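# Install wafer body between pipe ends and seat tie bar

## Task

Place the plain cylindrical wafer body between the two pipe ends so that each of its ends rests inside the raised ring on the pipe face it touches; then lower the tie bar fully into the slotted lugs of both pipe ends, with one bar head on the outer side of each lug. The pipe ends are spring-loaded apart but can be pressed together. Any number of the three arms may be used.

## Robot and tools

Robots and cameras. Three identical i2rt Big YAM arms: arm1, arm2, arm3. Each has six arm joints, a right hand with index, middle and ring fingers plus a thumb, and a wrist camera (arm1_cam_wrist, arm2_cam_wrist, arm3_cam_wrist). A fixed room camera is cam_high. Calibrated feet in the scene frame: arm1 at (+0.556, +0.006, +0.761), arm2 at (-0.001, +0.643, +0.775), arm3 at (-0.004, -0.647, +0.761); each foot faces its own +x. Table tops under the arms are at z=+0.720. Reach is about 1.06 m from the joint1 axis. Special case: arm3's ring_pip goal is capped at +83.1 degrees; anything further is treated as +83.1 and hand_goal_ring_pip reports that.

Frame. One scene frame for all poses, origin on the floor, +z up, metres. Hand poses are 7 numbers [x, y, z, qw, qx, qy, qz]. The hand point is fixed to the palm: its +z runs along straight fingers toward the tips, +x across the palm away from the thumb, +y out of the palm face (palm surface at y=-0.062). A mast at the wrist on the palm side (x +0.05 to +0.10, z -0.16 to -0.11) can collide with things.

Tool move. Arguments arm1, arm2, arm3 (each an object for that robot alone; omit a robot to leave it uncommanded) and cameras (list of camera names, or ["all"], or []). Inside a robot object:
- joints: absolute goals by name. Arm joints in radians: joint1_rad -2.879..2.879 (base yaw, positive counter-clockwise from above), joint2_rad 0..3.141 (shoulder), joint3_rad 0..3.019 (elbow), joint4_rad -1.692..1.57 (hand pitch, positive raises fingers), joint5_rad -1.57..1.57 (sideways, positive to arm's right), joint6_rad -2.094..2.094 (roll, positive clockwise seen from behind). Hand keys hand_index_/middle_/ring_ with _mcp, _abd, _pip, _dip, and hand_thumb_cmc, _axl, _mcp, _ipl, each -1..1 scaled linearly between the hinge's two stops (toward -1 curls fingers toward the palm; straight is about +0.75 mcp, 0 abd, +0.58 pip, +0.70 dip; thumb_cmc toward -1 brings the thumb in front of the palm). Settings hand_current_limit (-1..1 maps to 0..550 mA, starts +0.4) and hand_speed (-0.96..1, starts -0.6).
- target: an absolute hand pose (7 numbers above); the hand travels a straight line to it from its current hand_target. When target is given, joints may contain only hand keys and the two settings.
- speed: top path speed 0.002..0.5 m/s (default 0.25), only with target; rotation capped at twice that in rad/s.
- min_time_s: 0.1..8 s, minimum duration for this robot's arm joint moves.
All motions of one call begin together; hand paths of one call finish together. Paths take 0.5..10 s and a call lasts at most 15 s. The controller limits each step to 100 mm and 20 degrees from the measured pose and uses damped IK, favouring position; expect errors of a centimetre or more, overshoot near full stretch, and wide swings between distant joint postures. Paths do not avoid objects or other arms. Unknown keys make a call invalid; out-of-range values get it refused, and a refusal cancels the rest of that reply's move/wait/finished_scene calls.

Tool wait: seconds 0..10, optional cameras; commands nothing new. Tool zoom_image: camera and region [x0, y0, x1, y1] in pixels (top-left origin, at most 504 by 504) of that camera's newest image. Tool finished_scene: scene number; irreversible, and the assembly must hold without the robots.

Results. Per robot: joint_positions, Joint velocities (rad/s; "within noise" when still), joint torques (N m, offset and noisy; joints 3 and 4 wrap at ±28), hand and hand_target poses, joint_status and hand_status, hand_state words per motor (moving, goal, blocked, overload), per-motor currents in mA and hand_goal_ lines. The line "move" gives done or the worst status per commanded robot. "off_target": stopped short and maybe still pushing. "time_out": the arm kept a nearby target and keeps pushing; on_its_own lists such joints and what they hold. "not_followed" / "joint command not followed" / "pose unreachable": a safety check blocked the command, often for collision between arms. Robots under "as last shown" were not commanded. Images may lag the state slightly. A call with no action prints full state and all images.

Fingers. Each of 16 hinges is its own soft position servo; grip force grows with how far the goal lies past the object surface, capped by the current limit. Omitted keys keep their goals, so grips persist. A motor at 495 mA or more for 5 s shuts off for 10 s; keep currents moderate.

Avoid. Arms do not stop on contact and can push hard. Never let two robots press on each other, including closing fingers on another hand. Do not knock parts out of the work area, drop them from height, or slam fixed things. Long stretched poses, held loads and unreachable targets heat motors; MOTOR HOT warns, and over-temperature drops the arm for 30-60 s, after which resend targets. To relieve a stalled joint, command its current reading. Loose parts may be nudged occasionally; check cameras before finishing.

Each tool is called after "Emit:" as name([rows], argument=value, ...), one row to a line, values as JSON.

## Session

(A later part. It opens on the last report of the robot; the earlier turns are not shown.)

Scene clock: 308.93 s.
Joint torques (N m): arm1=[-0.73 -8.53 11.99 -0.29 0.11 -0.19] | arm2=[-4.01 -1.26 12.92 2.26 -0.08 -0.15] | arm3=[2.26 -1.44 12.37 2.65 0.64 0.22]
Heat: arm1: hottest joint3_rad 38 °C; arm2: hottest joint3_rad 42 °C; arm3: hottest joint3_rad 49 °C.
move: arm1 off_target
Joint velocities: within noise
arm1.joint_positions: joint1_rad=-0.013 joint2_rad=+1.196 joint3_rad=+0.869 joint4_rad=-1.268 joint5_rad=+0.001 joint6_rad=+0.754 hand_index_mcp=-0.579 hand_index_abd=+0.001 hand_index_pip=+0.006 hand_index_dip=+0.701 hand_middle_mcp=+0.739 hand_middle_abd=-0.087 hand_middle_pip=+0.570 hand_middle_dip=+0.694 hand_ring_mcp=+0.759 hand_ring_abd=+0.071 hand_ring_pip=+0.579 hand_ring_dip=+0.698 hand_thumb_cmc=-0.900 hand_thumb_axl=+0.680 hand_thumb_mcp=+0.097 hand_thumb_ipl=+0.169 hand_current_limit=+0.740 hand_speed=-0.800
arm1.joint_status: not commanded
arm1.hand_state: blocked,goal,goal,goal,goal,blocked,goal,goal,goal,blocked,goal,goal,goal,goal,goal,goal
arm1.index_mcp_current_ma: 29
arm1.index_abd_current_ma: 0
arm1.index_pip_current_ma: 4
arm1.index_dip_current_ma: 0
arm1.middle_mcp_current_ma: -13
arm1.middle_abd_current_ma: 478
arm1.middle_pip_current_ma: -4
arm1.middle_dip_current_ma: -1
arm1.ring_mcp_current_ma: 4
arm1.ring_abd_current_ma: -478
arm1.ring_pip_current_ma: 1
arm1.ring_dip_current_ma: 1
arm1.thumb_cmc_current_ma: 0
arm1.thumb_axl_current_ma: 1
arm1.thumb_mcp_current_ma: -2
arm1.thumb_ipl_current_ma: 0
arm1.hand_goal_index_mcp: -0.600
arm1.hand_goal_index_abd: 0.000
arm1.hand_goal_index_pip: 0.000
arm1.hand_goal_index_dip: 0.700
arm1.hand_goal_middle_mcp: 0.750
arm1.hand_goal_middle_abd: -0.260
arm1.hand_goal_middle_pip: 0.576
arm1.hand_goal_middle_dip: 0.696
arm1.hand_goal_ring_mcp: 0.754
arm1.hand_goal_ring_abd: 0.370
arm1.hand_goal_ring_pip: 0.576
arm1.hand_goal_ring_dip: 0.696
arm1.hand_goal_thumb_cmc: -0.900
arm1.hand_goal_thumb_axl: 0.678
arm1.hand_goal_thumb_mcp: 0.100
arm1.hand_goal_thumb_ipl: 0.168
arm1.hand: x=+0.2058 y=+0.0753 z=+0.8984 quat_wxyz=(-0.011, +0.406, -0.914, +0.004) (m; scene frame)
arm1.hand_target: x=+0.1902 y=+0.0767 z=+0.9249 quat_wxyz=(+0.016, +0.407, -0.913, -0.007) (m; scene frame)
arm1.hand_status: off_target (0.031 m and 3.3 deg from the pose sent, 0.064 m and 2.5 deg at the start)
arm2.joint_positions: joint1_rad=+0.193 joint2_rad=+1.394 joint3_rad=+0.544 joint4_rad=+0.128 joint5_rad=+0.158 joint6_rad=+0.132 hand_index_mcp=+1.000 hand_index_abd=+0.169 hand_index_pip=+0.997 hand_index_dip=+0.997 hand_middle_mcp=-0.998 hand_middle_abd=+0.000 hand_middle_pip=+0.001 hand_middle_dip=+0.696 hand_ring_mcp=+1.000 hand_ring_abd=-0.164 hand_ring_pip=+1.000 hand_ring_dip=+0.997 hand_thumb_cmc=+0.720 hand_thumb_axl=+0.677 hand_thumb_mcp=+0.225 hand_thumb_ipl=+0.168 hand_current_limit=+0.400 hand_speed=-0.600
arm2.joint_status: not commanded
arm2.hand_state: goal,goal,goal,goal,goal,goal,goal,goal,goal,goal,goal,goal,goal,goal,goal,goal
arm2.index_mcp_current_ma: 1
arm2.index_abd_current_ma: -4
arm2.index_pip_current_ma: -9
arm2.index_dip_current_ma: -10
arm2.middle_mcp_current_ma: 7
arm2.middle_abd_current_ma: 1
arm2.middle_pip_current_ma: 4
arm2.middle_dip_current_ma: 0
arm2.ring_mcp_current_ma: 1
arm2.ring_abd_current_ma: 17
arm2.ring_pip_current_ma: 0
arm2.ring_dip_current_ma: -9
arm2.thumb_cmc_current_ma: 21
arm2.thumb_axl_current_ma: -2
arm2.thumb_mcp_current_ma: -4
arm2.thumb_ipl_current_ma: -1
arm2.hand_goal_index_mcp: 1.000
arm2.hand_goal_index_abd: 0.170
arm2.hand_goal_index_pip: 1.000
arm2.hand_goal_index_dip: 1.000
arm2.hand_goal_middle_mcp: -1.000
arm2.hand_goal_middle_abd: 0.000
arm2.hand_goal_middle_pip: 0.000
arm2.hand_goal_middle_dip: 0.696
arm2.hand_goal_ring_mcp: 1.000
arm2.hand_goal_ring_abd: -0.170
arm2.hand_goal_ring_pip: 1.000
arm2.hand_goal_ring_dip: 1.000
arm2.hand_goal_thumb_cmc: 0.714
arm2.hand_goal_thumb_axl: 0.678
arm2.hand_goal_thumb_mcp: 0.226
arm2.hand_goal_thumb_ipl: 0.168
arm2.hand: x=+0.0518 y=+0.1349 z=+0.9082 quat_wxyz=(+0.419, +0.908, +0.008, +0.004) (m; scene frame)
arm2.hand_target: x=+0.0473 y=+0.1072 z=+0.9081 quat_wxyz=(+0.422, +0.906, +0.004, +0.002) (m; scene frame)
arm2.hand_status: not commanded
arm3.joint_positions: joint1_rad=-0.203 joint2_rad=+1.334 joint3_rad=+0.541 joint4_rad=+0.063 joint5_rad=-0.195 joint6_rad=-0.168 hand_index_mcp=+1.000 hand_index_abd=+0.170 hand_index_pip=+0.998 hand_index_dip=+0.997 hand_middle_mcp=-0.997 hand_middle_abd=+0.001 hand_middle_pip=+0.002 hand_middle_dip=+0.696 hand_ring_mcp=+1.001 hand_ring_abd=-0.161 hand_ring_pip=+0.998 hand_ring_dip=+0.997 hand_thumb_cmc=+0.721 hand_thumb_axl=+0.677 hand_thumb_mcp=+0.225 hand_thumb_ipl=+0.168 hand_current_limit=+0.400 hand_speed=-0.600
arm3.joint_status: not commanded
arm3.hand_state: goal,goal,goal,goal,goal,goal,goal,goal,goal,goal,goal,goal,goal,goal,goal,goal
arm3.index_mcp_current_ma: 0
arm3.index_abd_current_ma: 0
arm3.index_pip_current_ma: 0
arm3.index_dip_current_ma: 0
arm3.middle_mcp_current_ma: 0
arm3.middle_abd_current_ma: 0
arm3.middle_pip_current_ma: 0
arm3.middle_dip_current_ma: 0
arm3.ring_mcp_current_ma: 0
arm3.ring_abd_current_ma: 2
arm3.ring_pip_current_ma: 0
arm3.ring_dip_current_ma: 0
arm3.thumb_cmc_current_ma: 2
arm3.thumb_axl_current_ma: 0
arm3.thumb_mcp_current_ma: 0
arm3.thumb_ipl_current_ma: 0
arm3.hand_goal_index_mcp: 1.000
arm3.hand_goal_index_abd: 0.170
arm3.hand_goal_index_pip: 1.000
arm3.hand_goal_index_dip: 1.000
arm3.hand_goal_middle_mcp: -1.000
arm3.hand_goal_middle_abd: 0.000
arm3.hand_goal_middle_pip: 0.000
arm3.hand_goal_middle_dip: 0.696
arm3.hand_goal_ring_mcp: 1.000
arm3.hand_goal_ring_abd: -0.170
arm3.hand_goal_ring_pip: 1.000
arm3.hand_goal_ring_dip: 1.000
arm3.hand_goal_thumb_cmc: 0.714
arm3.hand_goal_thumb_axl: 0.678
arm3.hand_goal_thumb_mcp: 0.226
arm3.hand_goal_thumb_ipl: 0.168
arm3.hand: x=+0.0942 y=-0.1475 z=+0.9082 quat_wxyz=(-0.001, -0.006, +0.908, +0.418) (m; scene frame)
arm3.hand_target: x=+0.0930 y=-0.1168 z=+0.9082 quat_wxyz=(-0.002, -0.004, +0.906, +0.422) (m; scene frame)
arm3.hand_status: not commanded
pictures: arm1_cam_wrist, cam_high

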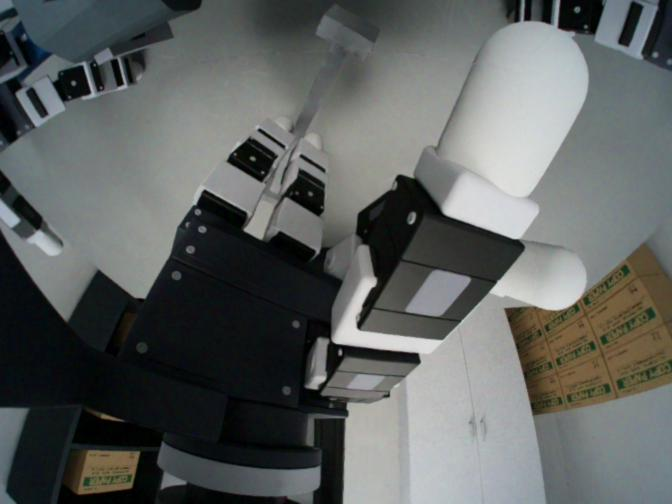

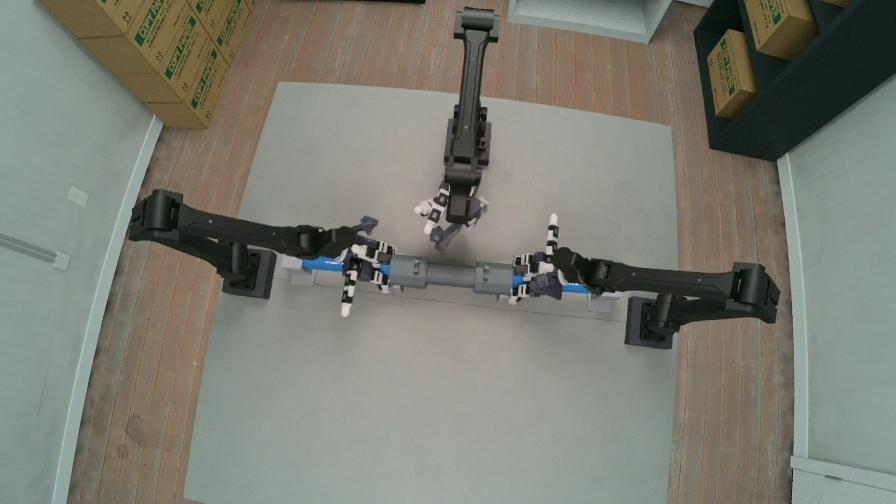

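Emit:
move(arm1={"target": [0.2000, 0.0777, 0.861, 0, -0.4067, 0.9135, 0], "speed": 0.05}, cameras=["arm1_cam_wrist"])

Emit:
zoom_image(camera="arm1_cam_wrist", region=[160, 0, 420, 220])

Emit:
move(arm1={"joints": {"hand_middle_abd": 0.16, "hand_ring_abd": -0.16}}, cameras=[])

Emit:
move(arm1={"target": [0.1900, 0.0790, 0.905, 0, -0.4067, 0.9135, 0], "speed": 0.1}, cameras=["cam_high","arm1_cam_wrist"])

Emit:
zoom_image(camera="arm1_cam_wrist", region=[160, 0, 420, 220])

Emit:
zoom_image(camera="cam_high", region=[400, 180, 520, 280])

Scene clock: 315.70 s.
Joint torques (N m): arm1=[-0.97 -6.59 7.75 0.77 0.09 -0.23] | arm2=[-4.01 -1.2 12.9 2.25 -0.07 -0.15] | arm3=[1.03 -1.85 12.18 2.78 0.64 0.22]
Heat: arm1: hottest joint3_rad 38 °C; arm2: hottest joint3_rad 42 °C; arm3: hottest joint3_rad 49 °C.
move: arm1 done
Joint velocities: within noise
arm1.joint_positions: joint1_rad=-0.013 joint2_rad=+1.228 joint3_rad=+0.794 joint4_rad=-1.141 joint5_rad=+0.001 joint6_rad=+0.754 hand_index_mcp=-0.580 hand_index_abd=+0.001 hand_index_pip=+0.006 hand_index_dip=+0.701 hand_middle_mcp=+0.739 hand_middle_abd=-0.088 hand_middle_pip=+0.570 hand_middle_dip=+0.694 hand_ring_mcp=+0.760 hand_ring_abd=+0.071 hand_ring_pip=+0.579 hand_ring_dip=+0.698 hand_thumb_cmc=-0.900 hand_thumb_axl=+0.680 hand_thumb_mcp=+0.097 hand_thumb_ipl=+0.169 hand_current_limit=+0.740 hand_speed=-0.800
arm1.joint_status: not commanded
arm1.hand_state: blocked,goal,goal,goal,goal,blocked,goal,goal,goal,blocked,goal,goal,goal,goal,goal,goal
arm1.index_mcp_current_ma: 29
arm1.index_abd_current_ma: 0
arm1.index_pip_current_ma: 4
arm1.index_dip_current_ma: 0
arm1.middle_mcp_current_ma: -12
arm1.middle_abd_current_ma: 479
arm1.middle_pip_current_ma: -4
arm1.middle_dip_current_ma: -1
arm1.ring_mcp_current_ma: 4
arm1.ring_abd_current_ma: -478
arm1.ring_pip_current_ma: 2
arm1.ring_dip_current_ma: 1
arm1.thumb_cmc_current_ma: 0
arm1.thumb_axl_current_ma: 1
arm1.thumb_mcp_current_ma: -2
arm1.thumb_ipl_current_ma: 0
arm1.hand_goal_index_mcp: -0.600
arm1.hand_goal_index_abd: 0.000
arm1.hand_goal_index_pip: 0.000
arm1.hand_goal_index_dip: 0.700
arm1.hand_goal_middle_mcp: 0.750
arm1.hand_goal_middle_abd: -0.260
arm1.hand_goal_middle_pip: 0.576
arm1.hand_goal_middle_dip: 0.696
arm1.hand_goal_ring_mcp: 0.754
arm1.hand_goal_ring_abd: 0.370
arm1.hand_goal_ring_pip: 0.576
arm1.hand_goal_ring_dip: 0.696
arm1.hand_goal_thumb_cmc: -0.900
arm1.hand_goal_thumb_axl: 0.678
arm1.hand_goal_thumb_mcp: 0.100
arm1.hand_goal_thumb_ipl: 0.168
arm1.hand: x=+0.2039 y=+0.0752 z=+0.8634 quat_wxyz=(-0.002, +0.406, -0.914, +0.000) (m; scene frame)
arm1.hand_target: x=+0.2002 y=+0.0777 z=+0.8610 quat_wxyz=(+0.000, +0.407, -0.914, +0.000) (m; scene frame)
arm1.hand_status: done (0.005 m and 0.2 deg from the pose sent, 0.038 m and 1.3 deg at the start)
arm2, arm3: as last shown
pictures: arm1_cam_wrist

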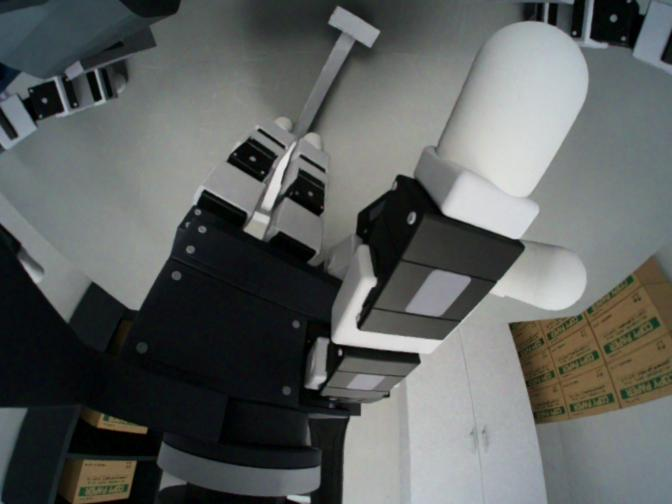

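Scaled by 1.938 from the camera's 672x504 image, which has a finer 960x720 frame.

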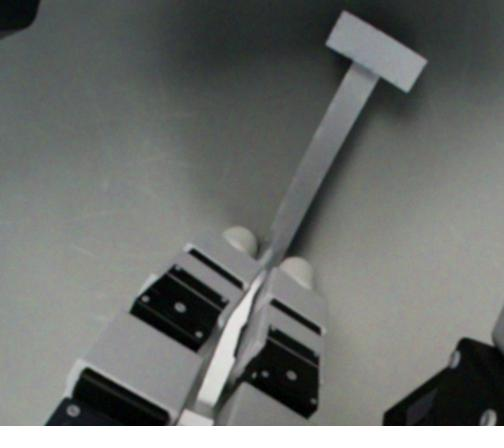

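Scene clock: 316.67 s.
Joint torques (N m): arm1=[-0.97 -6.53 7.73 0.84 0.08 -0.22] | arm2=[-4.01 -1.2 12.92 2.25 -0.07 -0.15] | arm3=[2.26 -1.49 12.25 2.66 0.66 0.18]
Heat: arm1: hottest joint3_rad 38 °C; arm2: hottest joint3_rad 42 °C; arm3: hottest joint3_rad 49 °C.
move: arm1 done
Joint velocities: within noise
arm1.joint_positions: joint1_rad=-0.013 joint2_rad=+1.228 joint3_rad=+0.794 joint4_rad=-1.141 joint5_rad=+0.001 joint6_rad=+0.754 hand_index_mcp=-0.580 hand_index_abd=+0.001 hand_index_pip=+0.006 hand_index_dip=+0.701 hand_middle_mcp=+0.744 hand_middle_abd=+0.155 hand_middle_pip=+0.573 hand_middle_dip=+0.694 hand_ring_mcp=+0.755 hand_ring_abd=-0.155 hand_ring_pip=+0.578 hand_ring_dip=+0.698 hand_thumb_cmc=-0.900 hand_thumb_axl=+0.680 hand_thumb_mcp=+0.097 hand_thumb_ipl=+0.169 hand_current_limit=+0.740 hand_speed=-0.800
arm1.joint_status: all done
arm1.hand_state: blocked,goal,goal,goal,goal,goal,goal,goal,goal,goal,goal,goal,goal,goal,goal,goal
arm1.index_mcp_current_ma: 29
arm1.index_abd_current_ma: 0
arm1.index_pip_current_ma: 4
arm1.index_dip_current_ma: 0
arm1.middle_mcp_current_ma: -4
arm1.middle_abd_current_ma: -3
arm1.middle_pip_current_ma: -2
arm1.middle_dip_current_ma: -1
arm1.ring_mcp_current_ma: 0
arm1.ring_abd_current_ma: 3
arm1.ring_pip_current_ma: 1
arm1.ring_dip_current_ma: 1
arm1.thumb_cmc_current_ma: 0
arm1.thumb_axl_current_ma: 1
arm1.thumb_mcp_current_ma: -2
arm1.thumb_ipl_current_ma: 0
arm1.hand_goal_index_mcp: -0.600
arm1.hand_goal_index_abd: 0.000
arm1.hand_goal_index_pip: 0.000
arm1.hand_goal_index_dip: 0.700
arm1.hand_goal_middle_mcp: 0.750
arm1.hand_goal_middle_abd: 0.160
arm1.hand_goal_middle_pip: 0.576
arm1.hand_goal_middle_dip: 0.696
arm1.hand_goal_ring_mcp: 0.754
arm1.hand_goal_ring_abd: -0.160
arm1.hand_goal_ring_pip: 0.576
arm1.hand_goal_ring_dip: 0.696
arm1.hand_goal_thumb_cmc: -0.900
arm1.hand_goal_thumb_axl: 0.678
arm1.hand_goal_thumb_mcp: 0.100
arm1.hand_goal_thumb_ipl: 0.168
arm1.hand: x=+0.2039 y=+0.0752 z=+0.8634 quat_wxyz=(-0.002, +0.406, -0.914, +0.000) (m; scene frame)
arm1.hand_target: x=+0.2002 y=+0.0777 z=+0.8610 quat_wxyz=(+0.000, +0.407, -0.914, +0.000) (m; scene frame)
arm1.hand_status: not commanded
arm2, arm3: as last shown
pictures: none
No camera images: "cameras" was empty.

Scene clock: 317.73 s.
Joint torques (N m): arm1=[-1.32 -7.88 10.5 -0.35 0.11 -0.25] | arm2=[-4.01 -1.26 12.9 2.25 -0.08 -0.15] | arm3=[2.78 -2.08 12.15 2.52 0.66 0.25]
Heat: arm1: hottest joint3_rad 38 °C; arm2: hottest joint3_rad 42 °C; arm3: hottest joint3_rad 49 °C.
move: arm1 off_target
Joint velocities: within noise
arm1.joint_positions: joint1_rad=-0.014 joint2_rad=+1.226 joint3_rad=+0.865 joint4_rad=-1.245 joint5_rad=+0.001 joint6_rad=+0.752 hand_index_mcp=-0.580 hand_index_abd=+0.001 hand_index_pip=+0.006 hand_index_dip=+0.701 hand_middle_mcp=+0.745 hand_middle_abd=+0.156 hand_middle_pip=+0.573 hand_middle_dip=+0.694 hand_ring_mcp=+0.754 hand_ring_abd=-0.156 hand_ring_pip=+0.578 hand_ring_dip=+0.698 hand_thumb_cmc=-0.900 hand_thumb_axl=+0.680 hand_thumb_mcp=+0.097 hand_thumb_ipl=+0.169 hand_current_limit=+0.740 hand_speed=-0.800
arm1.joint_status: not commanded
arm1.hand_state: blocked,goal,goal,goal,goal,goal,goal,goal,goal,goal,goal,goal,goal,goal,goal,goal
arm1.index_mcp_current_ma: 29
arm1.index_abd_current_ma: 0
arm1.index_pip_current_ma: 4
arm1.index_dip_current_ma: 0
arm1.middle_mcp_current_ma: -3
arm1.middle_abd_current_ma: -2
arm1.middle_pip_current_ma: -2
arm1.middle_dip_current_ma: -1
arm1.ring_mcp_current_ma: 0
arm1.ring_abd_current_ma: 2
arm1.ring_pip_current_ma: 1
arm1.ring_dip_current_ma: 1
arm1.thumb_cmc_current_ma: 0
arm1.thumb_axl_current_ma: 1
arm1.thumb_mcp_current_ma: -2
arm1.thumb_ipl_current_ma: 0
arm1.hand_goal_index_mcp: -0.600
arm1.hand_goal_index_abd: 0.000
arm1.hand_goal_index_pip: 0.000
arm1.hand_goal_index_dip: 0.700
arm1.hand_goal_middle_mcp: 0.750
arm1.hand_goal_middle_abd: 0.160
arm1.hand_goal_middle_pip: 0.576
arm1.hand_goal_middle_dip: 0.696
arm1.hand_goal_ring_mcp: 0.754
arm1.hand_goal_ring_abd: -0.160
arm1.hand_goal_ring_pip: 0.576
arm1.hand_goal_ring_dip: 0.696
arm1.hand_goal_thumb_cmc: -0.900
arm1.hand_goal_thumb_axl: 0.678
arm1.hand_goal_thumb_mcp: 0.100
arm1.hand_goal_thumb_ipl: 0.168
arm1.hand: x=+0.2019 y=+0.0756 z=+0.8875 quat_wxyz=(-0.016, +0.406, -0.914, +0.007) (m; scene frame)
arm1.hand_target: x=+0.1906 y=+0.0791 z=+0.9049 quat_wxyz=(+0.000, +0.407, -0.914, +0.000) (m; scene frame)
arm1.hand_status: off_target (0.021 m and 2.0 deg from the pose sent, 0.044 m and 0.2 deg at the start)
arm2, arm3: as last shown
pictures: arm1_cam_wrist, cam_high

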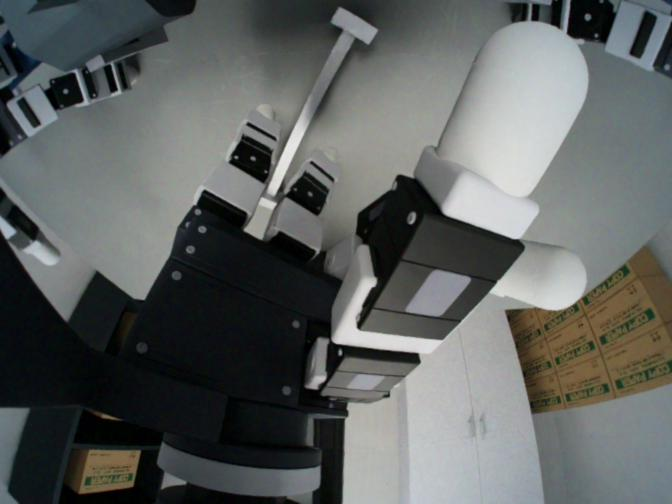

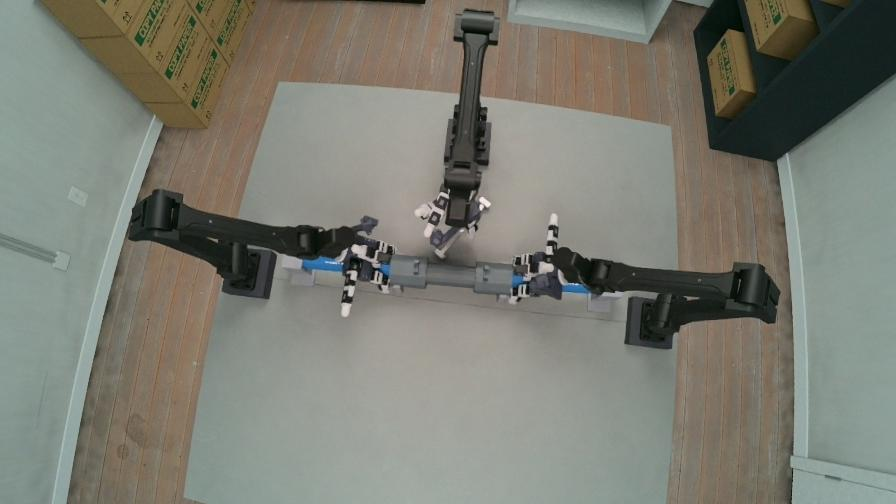

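Scaled by 1.938 from the camera's 672x504 image, which has a finer 960x720 frame.

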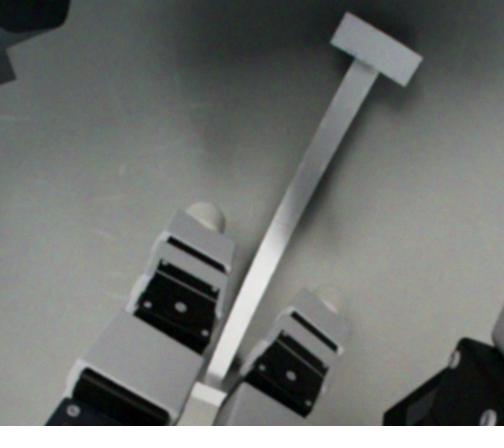

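Scaled by 4.200 from the camera's 896x504 image, which has a finer 1280x720 frame.

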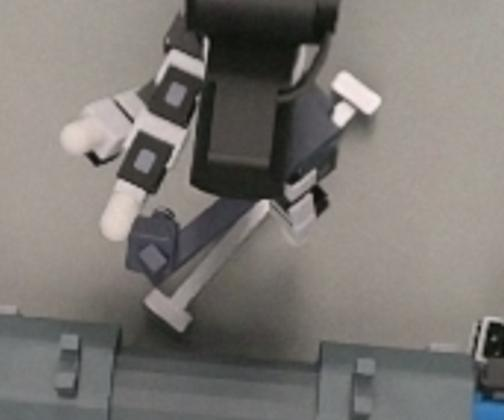

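Emit:
move(arm1={"target": [0.1876, 0.0709, 0.890, 0, -0.4924, 0.8703, 0], "speed": 0.1}, cameras=[])

Emit:
move(arm1={"target": [0.1876, 0.0709, 0.865, 0, -0.4924, 0.8703, 0], "speed": 0.08}, cameras=[])

Emit:
move(arm1={"target": [0.1777, 0.0700, 0.889, -0.0152, -0.4924, 0.8703, 0.0086], "speed": 0.05}, cameras=["arm1_cam_wrist", "cam_high"])

Emit:
zoom_image(camera="arm1_cam_wrist", region=[160, 0, 420, 220])

Scene clock: 323.47 s.
Joint torques (N m): arm1=[-1.26 -8.53 7.62 0.8 0.06 -0.24] | arm2=[-3.96 -1.26 12.89 2.25 -0.07 -0.15] | arm3=[2.73 -2.49 12.3 2.62 0.65 0.23]
Heat: arm1: hottest joint3_rad 38 °C; arm2: hottest joint3_rad 42 °C; arm3: hottest joint3_rad 49 °C.
move: arm1 done
Joint velocities: within noise
arm1.joint_positions: joint1_rad=-0.022 joint2_rad=+1.216 joint3_rad=+0.851 joint4_rad=-1.231 joint5_rad=+0.001 joint6_rad=+0.553 hand_index_mcp=-0.580 hand_index_abd=+0.001 hand_index_pip=+0.006 hand_index_dip=+0.701 hand_middle_mcp=+0.745 hand_middle_abd=+0.156 hand_middle_pip=+0.573 hand_middle_dip=+0.694 hand_ring_mcp=+0.754 hand_ring_abd=-0.156 hand_ring_pip=+0.578 hand_ring_dip=+0.698 hand_thumb_cmc=-0.900 hand_thumb_axl=+0.680 hand_thumb_mcp=+0.097 hand_thumb_ipl=+0.169 hand_current_limit=+0.740 hand_speed=-0.800
arm1.joint_status: not commanded
arm1.hand_state: blocked,goal,goal,goal,goal,goal,goal,goal,goal,goal,goal,goal,goal,goal,goal,goal
arm1.index_mcp_current_ma: 29
arm1.index_abd_current_ma: 0
arm1.index_pip_current_ma: 4
arm1.index_dip_current_ma: 0
arm1.middle_mcp_current_ma: -3
arm1.middle_abd_current_ma: -2
arm1.middle_pip_current_ma: -2
arm1.middle_dip_current_ma: -1
arm1.ring_mcp_current_ma: 0
arm1.ring_abd_current_ma: 2
arm1.ring_pip_current_ma: 1
arm1.ring_dip_current_ma: 1
arm1.thumb_cmc_current_ma: 0
arm1.thumb_axl_current_ma: 1
arm1.thumb_mcp_current_ma: -2
arm1.thumb_ipl_current_ma: 0
arm1.hand_goal_index_mcp: -0.600
arm1.hand_goal_index_abd: 0.000
arm1.hand_goal_index_pip: 0.000
arm1.hand_goal_index_dip: 0.700
arm1.hand_goal_middle_mcp: 0.750
arm1.hand_goal_middle_abd: 0.160
arm1.hand_goal_middle_pip: 0.576
arm1.hand_goal_middle_dip: 0.696
arm1.hand_goal_ring_mcp: 0.754
arm1.hand_goal_ring_abd: -0.160
arm1.hand_goal_ring_pip: 0.576
arm1.hand_goal_ring_dip: 0.696
arm1.hand_goal_thumb_cmc: -0.900
arm1.hand_goal_thumb_axl: 0.678
arm1.hand_goal_thumb_mcp: 0.100
arm1.hand_goal_thumb_ipl: 0.168
arm1.hand: x=+0.1900 y=+0.0675 z=+0.8859 quat_wxyz=(-0.011, +0.491, -0.871, +0.005) (m; scene frame)
arm1.hand_target: x=+0.1877 y=+0.0710 z=+0.8900 quat_wxyz=(+0.000, +0.492, -0.870, +0.000) (m; scene frame)
arm1.hand_status: done (0.006 m and 1.4 deg from the pose sent, 0.015 m and 11.3 deg at the start)
arm2, arm3: as last shown
pictures: none
No camera images: "cameras" was empty.

Scene clock: 324.43 s.
Joint torques (N m): arm1=[-1.2 -6.24 7.54 0.85 0.04 -0.26] | arm2=[-4.07 -1.26 12.9 2.26 -0.07 -0.15] | arm3=[2.32 -1.85 12.07 2.74 0.65 0.24]
Heat: arm1: hottest joint3_rad 38 °C; arm2: hottest joint3_rad 42 °C; arm3: hottest joint3_rad 49 °C.
move: arm1 done
Joint velocities: within noise
arm1.joint_positions: joint1_rad=-0.022 joint2_rad=+1.216 joint3_rad=+0.804 joint4_rad=-1.153 joint5_rad=+0.001 joint6_rad=+0.552 hand_index_mcp=-0.580 hand_index_abd=+0.001 hand_index_pip=+0.006 hand_index_dip=+0.701 hand_middle_mcp=+0.745 hand_middle_abd=+0.156 hand_middle_pip=+0.573 hand_middle_dip=+0.694 hand_ring_mcp=+0.754 hand_ring_abd=-0.156 hand_ring_pip=+0.578 hand_ring_dip=+0.698 hand_thumb_cmc=-0.900 hand_thumb_axl=+0.680 hand_thumb_mcp=+0.097 hand_thumb_ipl=+0.169 hand_current_limit=+0.740 hand_speed=-0.800
arm1.joint_status: not commanded
arm1.hand_state: blocked,goal,goal,goal,goal,goal,goal,goal,goal,goal,goal,goal,goal,goal,goal,goal
arm1.index_mcp_current_ma: 29
arm1.index_abd_current_ma: 0
arm1.index_pip_current_ma: 4
arm1.index_dip_current_ma: 0
arm1.middle_mcp_current_ma: -3
arm1.middle_abd_current_ma: -2
arm1.middle_pip_current_ma: -2
arm1.middle_dip_current_ma: -1
arm1.ring_mcp_current_ma: 0
arm1.ring_abd_current_ma: 2
arm1.ring_pip_current_ma: 1
arm1.ring_dip_current_ma: 1
arm1.thumb_cmc_current_ma: 0
arm1.thumb_axl_current_ma: 1
arm1.thumb_mcp_current_ma: -2
arm1.thumb_ipl_current_ma: 0
arm1.hand_goal_index_mcp: -0.600
arm1.hand_goal_index_abd: 0.000
arm1.hand_goal_index_pip: 0.000
arm1.hand_goal_index_dip: 0.700
arm1.hand_goal_middle_mcp: 0.750
arm1.hand_goal_middle_abd: 0.160
arm1.hand_goal_middle_pip: 0.576
arm1.hand_goal_middle_dip: 0.696
arm1.hand_goal_ring_mcp: 0.754
arm1.hand_goal_ring_abd: -0.160
arm1.hand_goal_ring_pip: 0.576
arm1.hand_goal_ring_dip: 0.696
arm1.hand_goal_thumb_cmc: -0.900
arm1.hand_goal_thumb_axl: 0.678
arm1.hand_goal_thumb_mcp: 0.100
arm1.hand_goal_thumb_ipl: 0.168
arm1.hand: x=+0.1896 y=+0.0675 z=+0.8707 quat_wxyz=(+0.002, +0.492, -0.871, -0.002) (m; scene frame)
arm1.hand_target: x=+0.1879 y=+0.0709 z=+0.8651 quat_wxyz=(+0.000, +0.492, -0.870, +0.000) (m; scene frame)
arm1.hand_status: done (0.007 m and 0.3 deg from the pose sent, 0.021 m and 1.4 deg at the start)
arm2, arm3: as last shown
pictures: none
No camera images: "cameras" was empty.

Scene clock: 325.47 s.
Joint torques (N m): arm1=[-1.14 -7.94 10.81 -0.21 0.06 -0.22] | arm2=[-4.01 -1.32 12.9 2.26 -0.07 -0.15] | arm3=[2.32 -1.44 12.21 2.7 0.66 0.23]
Heat: arm1: hottest joint3_rad 38 °C; arm2: hottest joint3_rad 42 °C; arm3: hottest joint3_rad 49 °C.
move: arm1 off_target
Joint velocities: within noise
arm1.joint_positions: joint1_rad=-0.022 joint2_rad=+1.216 joint3_rad=+0.804 joint4_rad=-1.162 joint5_rad=+0.001 joint6_rad=+0.552 hand_index_mcp=-0.580 hand_index_abd=+0.001 hand_index_pip=+0.006 hand_index_dip=+0.701 hand_middle_mcp=+0.745 hand_middle_abd=+0.156 hand_middle_pip=+0.573 hand_middle_dip=+0.694 hand_ring_mcp=+0.754 hand_ring_abd=-0.156 hand_ring_pip=+0.578 hand_ring_dip=+0.698 hand_thumb_cmc=-0.900 hand_thumb_axl=+0.680 hand_thumb_mcp=+0.097 hand_thumb_ipl=+0.169 hand_current_limit=+0.740 hand_speed=-0.800
arm1.joint_status: not commanded
arm1.hand_state: blocked,goal,goal,goal,goal,goal,goal,goal,goal,goal,goal,goal,goal,goal,goal,goal
arm1.index_mcp_current_ma: 29
arm1.index_abd_current_ma: 0
arm1.index_pip_current_ma: 4
arm1.index_dip_current_ma: 0
arm1.middle_mcp_current_ma: -3
arm1.middle_abd_current_ma: -2
arm1.middle_pip_current_ma: -2
arm1.middle_dip_current_ma: -1
arm1.ring_mcp_current_ma: 0
arm1.ring_abd_current_ma: 2
arm1.ring_pip_current_ma: 1
arm1.ring_dip_current_ma: 1
arm1.thumb_cmc_current_ma: 0
arm1.thumb_axl_current_ma: 1
arm1.thumb_mcp_current_ma: -2
arm1.thumb_ipl_current_ma: 0
arm1.hand_goal_index_mcp: -0.600
arm1.hand_goal_index_abd: 0.000
arm1.hand_goal_index_pip: 0.000
arm1.hand_goal_index_dip: 0.700
arm1.hand_goal_middle_mcp: 0.750
arm1.hand_goal_middle_abd: 0.160
arm1.hand_goal_middle_pip: 0.576
arm1.hand_goal_middle_dip: 0.696
arm1.hand_goal_ring_mcp: 0.754
arm1.hand_goal_ring_abd: -0.160
arm1.hand_goal_ring_pip: 0.576
arm1.hand_goal_ring_dip: 0.696
arm1.hand_goal_thumb_cmc: -0.900
arm1.hand_goal_thumb_axl: 0.678
arm1.hand_goal_thumb_mcp: 0.100
arm1.hand_goal_thumb_ipl: 0.168
arm1.hand: x=+0.1916 y=+0.0675 z=+0.8702 quat_wxyz=(-0.001, +0.492, -0.871, +0.000) (m; scene frame)
arm1.hand_target: x=+0.1784 y=+0.0701 z=+0.8890 quat_wxyz=(+0.015, +0.492, -0.870, -0.009) (m; scene frame)
arm1.hand_status: off_target (0.023 m and 2.1 deg from the pose sent, 0.022 m and 1.7 deg at the start)
arm2, arm3: as last shown
pictures: arm1_cam_wrist, cam_high

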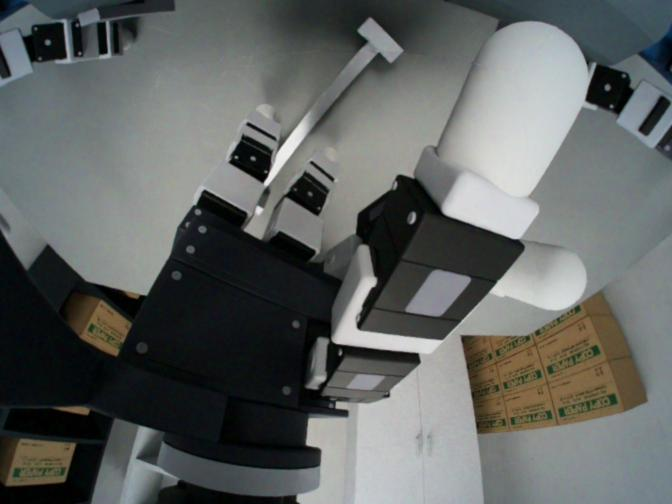

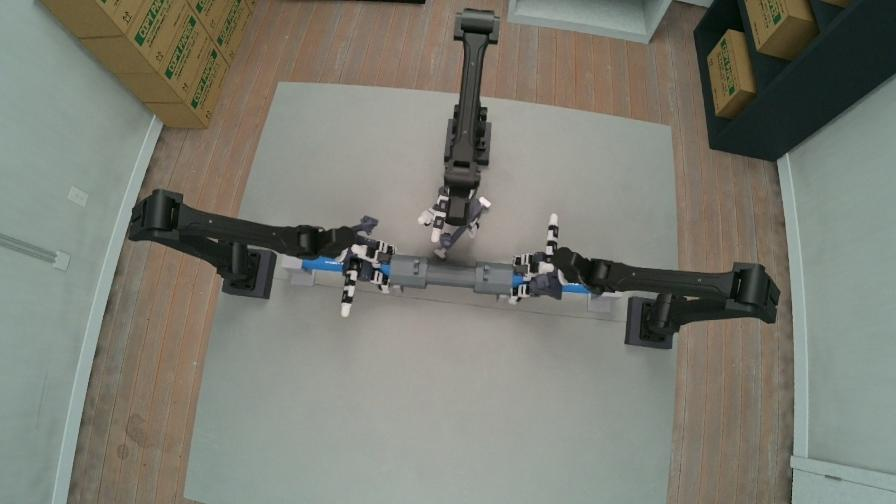

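Scaled by 1.938 from the camera's 672x504 image, which has a finer 960x720 frame.

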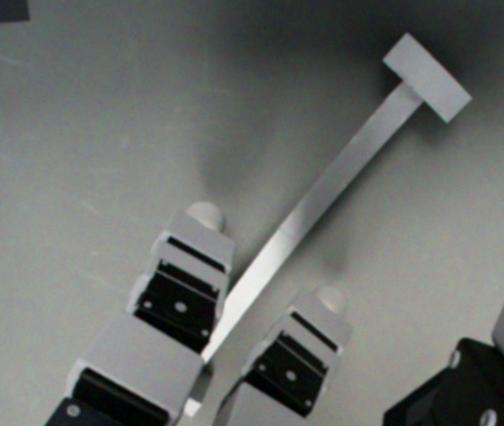

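Emit:
move(arm1={"target": [0.1825, 0.0729, 0.900, 0, -0.4924, 0.8703, 0], "speed": 0.12}, cameras=[])

Emit:
move(arm1={"target": [0.1846, 0.0729, 0.865, 0, -0.4924, 0.8703, 0], "speed": 0.08}, cameras=[])

Emit:
move(arm1={"target": [0.1747, 0.0720, 0.889, -0.0152, -0.4924, 0.8703, 0.0086], "speed": 0.05}, cameras=["arm1_cam_wrist"])

Emit:
zoom_image(camera="arm1_cam_wrist", region=[160, 0, 420, 220])

Scene clock: 328.27 s.
Joint torques (N m): arm1=[-1.2 -8.12 11.04 -0.29 0.08 -0.2] | arm2=[-4.01 -1.2 12.9 2.26 -0.07 -0.15] | arm3=[2.55 -2.2 12.29 2.73 0.68 0.23]
Heat: arm1: hottest joint3_rad 39 °C; arm2: hottest joint3_rad 42 °C; arm3: hottest joint3_rad 49 °C.
move: arm1 off_target
Joint velocities: within noise
arm1.joint_positions: joint1_rad=-0.029 joint2_rad=+1.216 joint3_rad=+0.836 joint4_rad=-1.234 joint5_rad=+0.001 joint6_rad=+0.546 hand_index_mcp=-0.580 hand_index_abd=+0.001 hand_index_pip=+0.006 hand_index_dip=+0.701 hand_middle_mcp=+0.745 hand_middle_abd=+0.156 hand_middle_pip=+0.573 hand_middle_dip=+0.694 hand_ring_mcp=+0.754 hand_ring_abd=-0.156 hand_ring_pip=+0.578 hand_ring_dip=+0.698 hand_thumb_cmc=-0.900 hand_thumb_axl=+0.680 hand_thumb_mcp=+0.097 hand_thumb_ipl=+0.169 hand_current_limit=+0.740 hand_speed=-0.800
arm1.joint_status: not commanded
arm1.hand_state: blocked,goal,goal,goal,goal,goal,goal,goal,goal,goal,goal,goal,goal,goal,goal,goal
arm1.index_mcp_current_ma: 29
arm1.index_abd_current_ma: 0
arm1.index_pip_current_ma: 4
arm1.index_dip_current_ma: 0
arm1.middle_mcp_current_ma: -3
arm1.middle_abd_current_ma: -2
arm1.middle_pip_current_ma: -2
arm1.middle_dip_current_ma: -1
arm1.ring_mcp_current_ma: 0
arm1.ring_abd_current_ma: 2
arm1.ring_pip_current_ma: 1
arm1.ring_dip_current_ma: 1
arm1.thumb_cmc_current_ma: 0
arm1.thumb_axl_current_ma: 1
arm1.thumb_mcp_current_ma: -2
arm1.thumb_ipl_current_ma: 0
arm1.hand_goal_index_mcp: -0.600
arm1.hand_goal_index_abd: 0.000
arm1.hand_goal_index_pip: 0.000
arm1.hand_goal_index_dip: 0.700
arm1.hand_goal_middle_mcp: 0.750
arm1.hand_goal_middle_abd: 0.160
arm1.hand_goal_middle_pip: 0.576
arm1.hand_goal_middle_dip: 0.696
arm1.hand_goal_ring_mcp: 0.754
arm1.hand_goal_ring_abd: -0.160
arm1.hand_goal_ring_pip: 0.576
arm1.hand_goal_ring_dip: 0.696
arm1.hand_goal_thumb_cmc: -0.900
arm1.hand_goal_thumb_axl: 0.678
arm1.hand_goal_thumb_mcp: 0.100
arm1.hand_goal_thumb_ipl: 0.168
arm1.hand: x=+0.1967 y=+0.0695 z=+0.8796 quat_wxyz=(-0.018, +0.491, -0.871, +0.010) (m; scene frame)
arm1.hand_target: x=+0.1832 y=+0.0729 z=+0.9001 quat_wxyz=(+0.000, +0.492, -0.870, +0.000) (m; scene frame)
arm1.hand_status: off_target (0.025 m and 2.4 deg from the pose sent, 0.032 m and 0.2 deg at the start)
arm2, arm3: as last shown
pictures: none
No camera images: "cameras" was empty.

Scene clock: 329.33 s.
Joint torques (N m): arm1=[-1.2 -6.36 7.62 0.81 0.04 -0.26] | arm2=[-4.07 -1.26 12.9 2.24 -0.08 -0.15] | arm3=[1.96 -1.55 12.23 2.63 0.73 0.23]
Heat: arm1: hottest joint3_rad 39 °C; arm2: hottest joint3_rad 42 °C; arm3: hottest joint3_rad 49 °C.
move: arm1 done
Joint velocities: within noise
arm1.joint_positions: joint1_rad=-0.029 joint2_rad=+1.225 joint3_rad=+0.809 joint4_rad=-1.152 joint5_rad=+0.001 joint6_rad=+0.545 hand_index_mcp=-0.580 hand_index_abd=+0.001 hand_index_pip=+0.006 hand_index_dip=+0.701 hand_middle_mcp=+0.746 hand_middle_abd=+0.156 hand_middle_pip=+0.573 hand_middle_dip=+0.694 hand_ring_mcp=+0.754 hand_ring_abd=-0.156 hand_ring_pip=+0.578 hand_ring_dip=+0.698 hand_thumb_cmc=-0.900 hand_thumb_axl=+0.680 hand_thumb_mcp=+0.097 hand_thumb_ipl=+0.169 hand_current_limit=+0.740 hand_speed=-0.800
arm1.joint_status: not commanded
arm1.hand_state: blocked,goal,goal,goal,goal,goal,goal,goal,goal,goal,goal,goal,goal,goal,goal,goal
arm1.index_mcp_current_ma: 29
arm1.index_abd_current_ma: 0
arm1.index_pip_current_ma: 4
arm1.index_dip_current_ma: 0
arm1.middle_mcp_current_ma: -3
arm1.middle_abd_current_ma: -2
arm1.middle_pip_current_ma: -2
arm1.middle_dip_current_ma: -1
arm1.ring_mcp_current_ma: 0
arm1.ring_abd_current_ma: 2
arm1.ring_pip_current_ma: 1
arm1.ring_dip_current_ma: 1
arm1.thumb_cmc_current_ma: 0
arm1.thumb_axl_current_ma: 1
arm1.thumb_mcp_current_ma: -2
arm1.thumb_ipl_current_ma: 0
arm1.hand_goal_index_mcp: -0.600
arm1.hand_goal_index_abd: 0.000
arm1.hand_goal_index_pip: 0.000
arm1.hand_goal_index_dip: 0.700
arm1.hand_goal_middle_mcp: 0.750
arm1.hand_goal_middle_abd: 0.160
arm1.hand_goal_middle_pip: 0.576
arm1.hand_goal_middle_dip: 0.696
arm1.hand_goal_ring_mcp: 0.754
arm1.hand_goal_ring_abd: -0.160
arm1.hand_goal_ring_pip: 0.576
arm1.hand_goal_ring_dip: 0.696
arm1.hand_goal_thumb_cmc: -0.900
arm1.hand_goal_thumb_axl: 0.678
arm1.hand_goal_thumb_mcp: 0.100
arm1.hand_goal_thumb_ipl: 0.168
arm1.hand: x=+0.1870 y=+0.0694 z=+0.8699 quat_wxyz=(+0.001, +0.492, -0.871, -0.001) (m; scene frame)
arm1.hand_target: x=+0.1848 y=+0.0728 z=+0.8650 quat_wxyz=(+0.000, +0.492, -0.870, +0.000) (m; scene frame)
arm1.hand_status: done (0.006 m and 0.2 deg from the pose sent, 0.019 m and 2.4 deg at the start)
arm2.joint_positions: joint1_rad=+0.193 joint2_rad=+1.394 joint3_rad=+0.544 joint4_rad=+0.128 joint5_rad=+0.158 joint6_rad=+0.132 hand_index_mcp=+1.000 hand_index_abd=+0.169 hand_index_pip=+0.997 hand_index_dip=+0.997 hand_middle_mcp=-0.998 hand_middle_abd=+0.000 hand_middle_pip=+0.001 hand_middle_dip=+0.696 hand_ring_mcp=+1.000 hand_ring_abd=-0.164 hand_ring_pip=+1.000 hand_ring_dip=+0.997 hand_thumb_cmc=+0.720 hand_thumb_axl=+0.677 hand_thumb_mcp=+0.225 hand_thumb_ipl=+0.168 hand_current_limit=+0.400 hand_speed=-0.600
arm2.joint_status: not commanded
arm2.hand_state: goal,goal,goal,goal,goal,goal,goal,goal,goal,goal,goal,goal,goal,goal,goal,goal
arm2.index_mcp_current_ma: 1
arm2.index_abd_current_ma: -4
arm2.index_pip_current_ma: -9
arm2.index_dip_current_ma: -10
arm2.middle_mcp_current_ma: 7
arm2.middle_abd_current_ma: 1
arm2.middle_pip_current_ma: 4
arm2.middle_dip_current_ma: 0
arm2.ring_mcp_current_ma: 1
arm2.ring_abd_current_ma: 17
arm2.ring_pip_current_ma: 0
arm2.ring_dip_current_ma: -9
arm2.thumb_cmc_current_ma: 21
arm2.thumb_axl_current_ma: -2
arm2.thumb_mcp_current_ma: -4
arm2.thumb_ipl_current_ma: -1
arm2.hand_goal_index_mcp: 1.000
arm2.hand_goal_index_abd: 0.170
arm2.hand_goal_index_pip: 1.000
arm2.hand_goal_index_dip: 1.000
arm2.hand_goal_middle_mcp: -1.000
arm2.hand_goal_middle_abd: 0.000
arm2.hand_goal_middle_pip: 0.000
arm2.hand_goal_middle_dip: 0.696
arm2.hand_goal_ring_mcp: 1.000
arm2.hand_goal_ring_abd: -0.170
arm2.hand_goal_ring_pip: 1.000
arm2.hand_goal_ring_dip: 1.000
arm2.hand_goal_thumb_cmc: 0.714
arm2.hand_goal_thumb_axl: 0.678
arm2.hand_goal_thumb_mcp: 0.226
arm2.hand_goal_thumb_ipl: 0.168
arm2.hand: x=+0.0518 y=+0.1349 z=+0.9082 quat_wxyz=(+0.419, +0.908, +0.008, +0.004) (m; scene frame)
arm2.hand_target: x=+0.0473 y=+0.1072 z=+0.9081 quat_wxyz=(+0.422, +0.906, +0.004, +0.002) (m; scene frame)
arm2.hand_status: not commanded
arm3.joint_positions: joint1_rad=-0.203 joint2_rad=+1.334 joint3_rad=+0.541 joint4_rad=+0.063 joint5_rad=-0.195 joint6_rad=-0.168 hand_index_mcp=+1.000 hand_index_abd=+0.170 hand_index_pip=+0.998 hand_index_dip=+0.997 hand_middle_mcp=-0.997 hand_middle_abd=+0.001 hand_middle_pip=+0.002 hand_middle_dip=+0.696 hand_ring_mcp=+1.001 hand_ring_abd=-0.161 hand_ring_pip=+0.998 hand_ring_dip=+0.997 hand_thumb_cmc=+0.721 hand_thumb_axl=+0.677 hand_thumb_mcp=+0.225 hand_thumb_ipl=+0.168 hand_current_limit=+0.400 hand_speed=-0.600
arm3.joint_status: not commanded
arm3.hand_state: goal,goal,goal,goal,goal,goal,goal,goal,goal,goal,goal,goal,goal,goal,goal,goal
arm3.index_mcp_current_ma: 0
arm3.index_abd_current_ma: 0
arm3.index_pip_current_ma: 0
arm3.index_dip_current_ma: 0
arm3.middle_mcp_current_ma: 0
arm3.middle_abd_current_ma: 0
arm3.middle_pip_current_ma: 0
arm3.middle_dip_current_ma: 0
arm3.ring_mcp_current_ma: 0
arm3.ring_abd_current_ma: 2
arm3.ring_pip_current_ma: 0
arm3.ring_dip_current_ma: 0
arm3.thumb_cmc_current_ma: 2
arm3.thumb_axl_current_ma: 0
arm3.thumb_mcp_current_ma: 0
arm3.thumb_ipl_current_ma: 0
arm3.hand_goal_index_mcp: 1.000
arm3.hand_goal_index_abd: 0.170
arm3.hand_goal_index_pip: 1.000
arm3.hand_goal_index_dip: 1.000
arm3.hand_goal_middle_mcp: -1.000
arm3.hand_goal_middle_abd: 0.000
arm3.hand_goal_middle_pip: 0.000
arm3.hand_goal_middle_dip: 0.696
arm3.hand_goal_ring_mcp: 1.000
arm3.hand_goal_ring_abd: -0.170
arm3.hand_goal_ring_pip: 1.000
arm3.hand_goal_ring_dip: 1.000
arm3.hand_goal_thumb_cmc: 0.714
arm3.hand_goal_thumb_axl: 0.678
arm3.hand_goal_thumb_mcp: 0.226
arm3.hand_goal_thumb_ipl: 0.168
arm3.hand: x=+0.0942 y=-0.1475 z=+0.9082 quat_wxyz=(-0.001, -0.006, +0.908, +0.418) (m; scene frame)
arm3.hand_target: x=+0.0930 y=-0.1168 z=+0.9082 quat_wxyz=(-0.002, -0.004, +0.906, +0.422) (m; scene frame)
arm3.hand_status: not commanded
pictures: none
No camera images: "cameras" was empty.

Scene clock: 330.37 s.
Joint torques (N m): arm1=[-1.03 -8.18 10.92 -0.24 0.06 -0.22] | arm2=[-4.01 -1.26 12.9 2.26 -0.07 -0.15] | arm3=[1.55 -1.26 12.37 2.74 0.64 0.21]
Heat: arm1: hottest joint3_rad 39 °C; arm2: hottest joint3_rad 42 °C; arm3: hottest joint3_rad 49 °C.
move: arm1 off_target
Joint velocities: within noise
arm1.joint_positions: joint1_rad=-0.029 joint2_rad=+1.225 joint3_rad=+0.809 joint4_rad=-1.160 joint5_rad=+0.001 joint6_rad=+0.545 hand_index_mcp=-0.580 hand_index_abd=+0.001 hand_index_pip=+0.006 hand_index_dip=+0.701 hand_middle_mcp=+0.746 hand_middle_abd=+0.156 hand_middle_pip=+0.573 hand_middle_dip=+0.694 hand_ring_mcp=+0.754 hand_ring_abd=-0.156 hand_ring_pip=+0.578 hand_ring_dip=+0.698 hand_thumb_cmc=-0.900 hand_thumb_axl=+0.680 hand_thumb_mcp=+0.097 hand_thumb_ipl=+0.169 hand_current_limit=+0.740 hand_speed=-0.800
arm1.joint_status: not commanded
arm1.hand_state: blocked,goal,goal,goal,goal,goal,goal,goal,goal,goal,goal,goal,goal,goal,goal,goal
arm1.index_mcp_current_ma: 29
arm1.index_abd_current_ma: 0
arm1.index_pip_current_ma: 4
arm1.index_dip_current_ma: 0
arm1.middle_mcp_current_ma: -3
arm1.middle_abd_current_ma: -2
arm1.middle_pip_current_ma: -2
arm1.middle_dip_current_ma: -1
arm1.ring_mcp_current_ma: 0
arm1.ring_abd_current_ma: 2
arm1.ring_pip_current_ma: 1
arm1.ring_dip_current_ma: 1
arm1.thumb_cmc_current_ma: 0
arm1.thumb_axl_current_ma: 1
arm1.thumb_mcp_current_ma: -2
arm1.thumb_ipl_current_ma: 0
arm1.hand_goal_index_mcp: -0.600
arm1.hand_goal_index_abd: 0.000
arm1.hand_goal_index_pip: 0.000
arm1.hand_goal_index_dip: 0.700
arm1.hand_goal_middle_mcp: 0.750
arm1.hand_goal_middle_abd: 0.160
arm1.hand_goal_middle_pip: 0.576
arm1.hand_goal_middle_dip: 0.696
arm1.hand_goal_ring_mcp: 0.754
arm1.hand_goal_ring_abd: -0.160
arm1.hand_goal_ring_pip: 0.576
arm1.hand_goal_ring_dip: 0.696
arm1.hand_goal_thumb_cmc: -0.900
arm1.hand_goal_thumb_axl: 0.678
arm1.hand_goal_thumb_mcp: 0.100
arm1.hand_goal_thumb_ipl: 0.168
arm1.hand: x=+0.1890 y=+0.0694 z=+0.8694 quat_wxyz=(-0.002, +0.492, -0.871, +0.001) (m; scene frame)
arm1.hand_target: x=+0.1754 y=+0.0720 z=+0.8889 quat_wxyz=(+0.015, +0.492, -0.870, -0.009) (m; scene frame)
arm1.hand_status: off_target (0.024 m and 2.2 deg from the pose sent, 0.023 m and 1.8 deg at the start)
arm2, arm3: as last shown
pictures: arm1_cam_wrist

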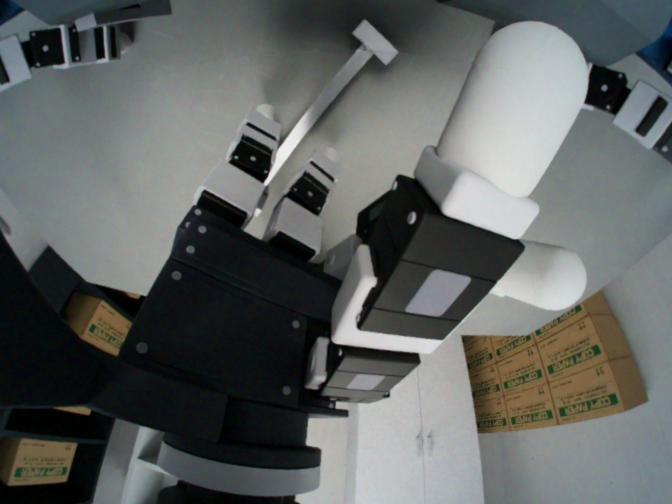

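Scaled by 1.938 from the camera's 672x504 image, which has a finer 960x720 frame.

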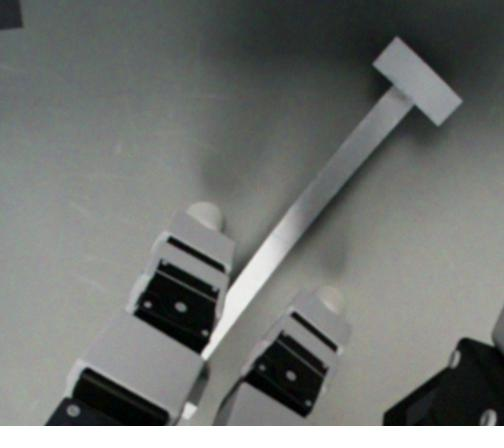

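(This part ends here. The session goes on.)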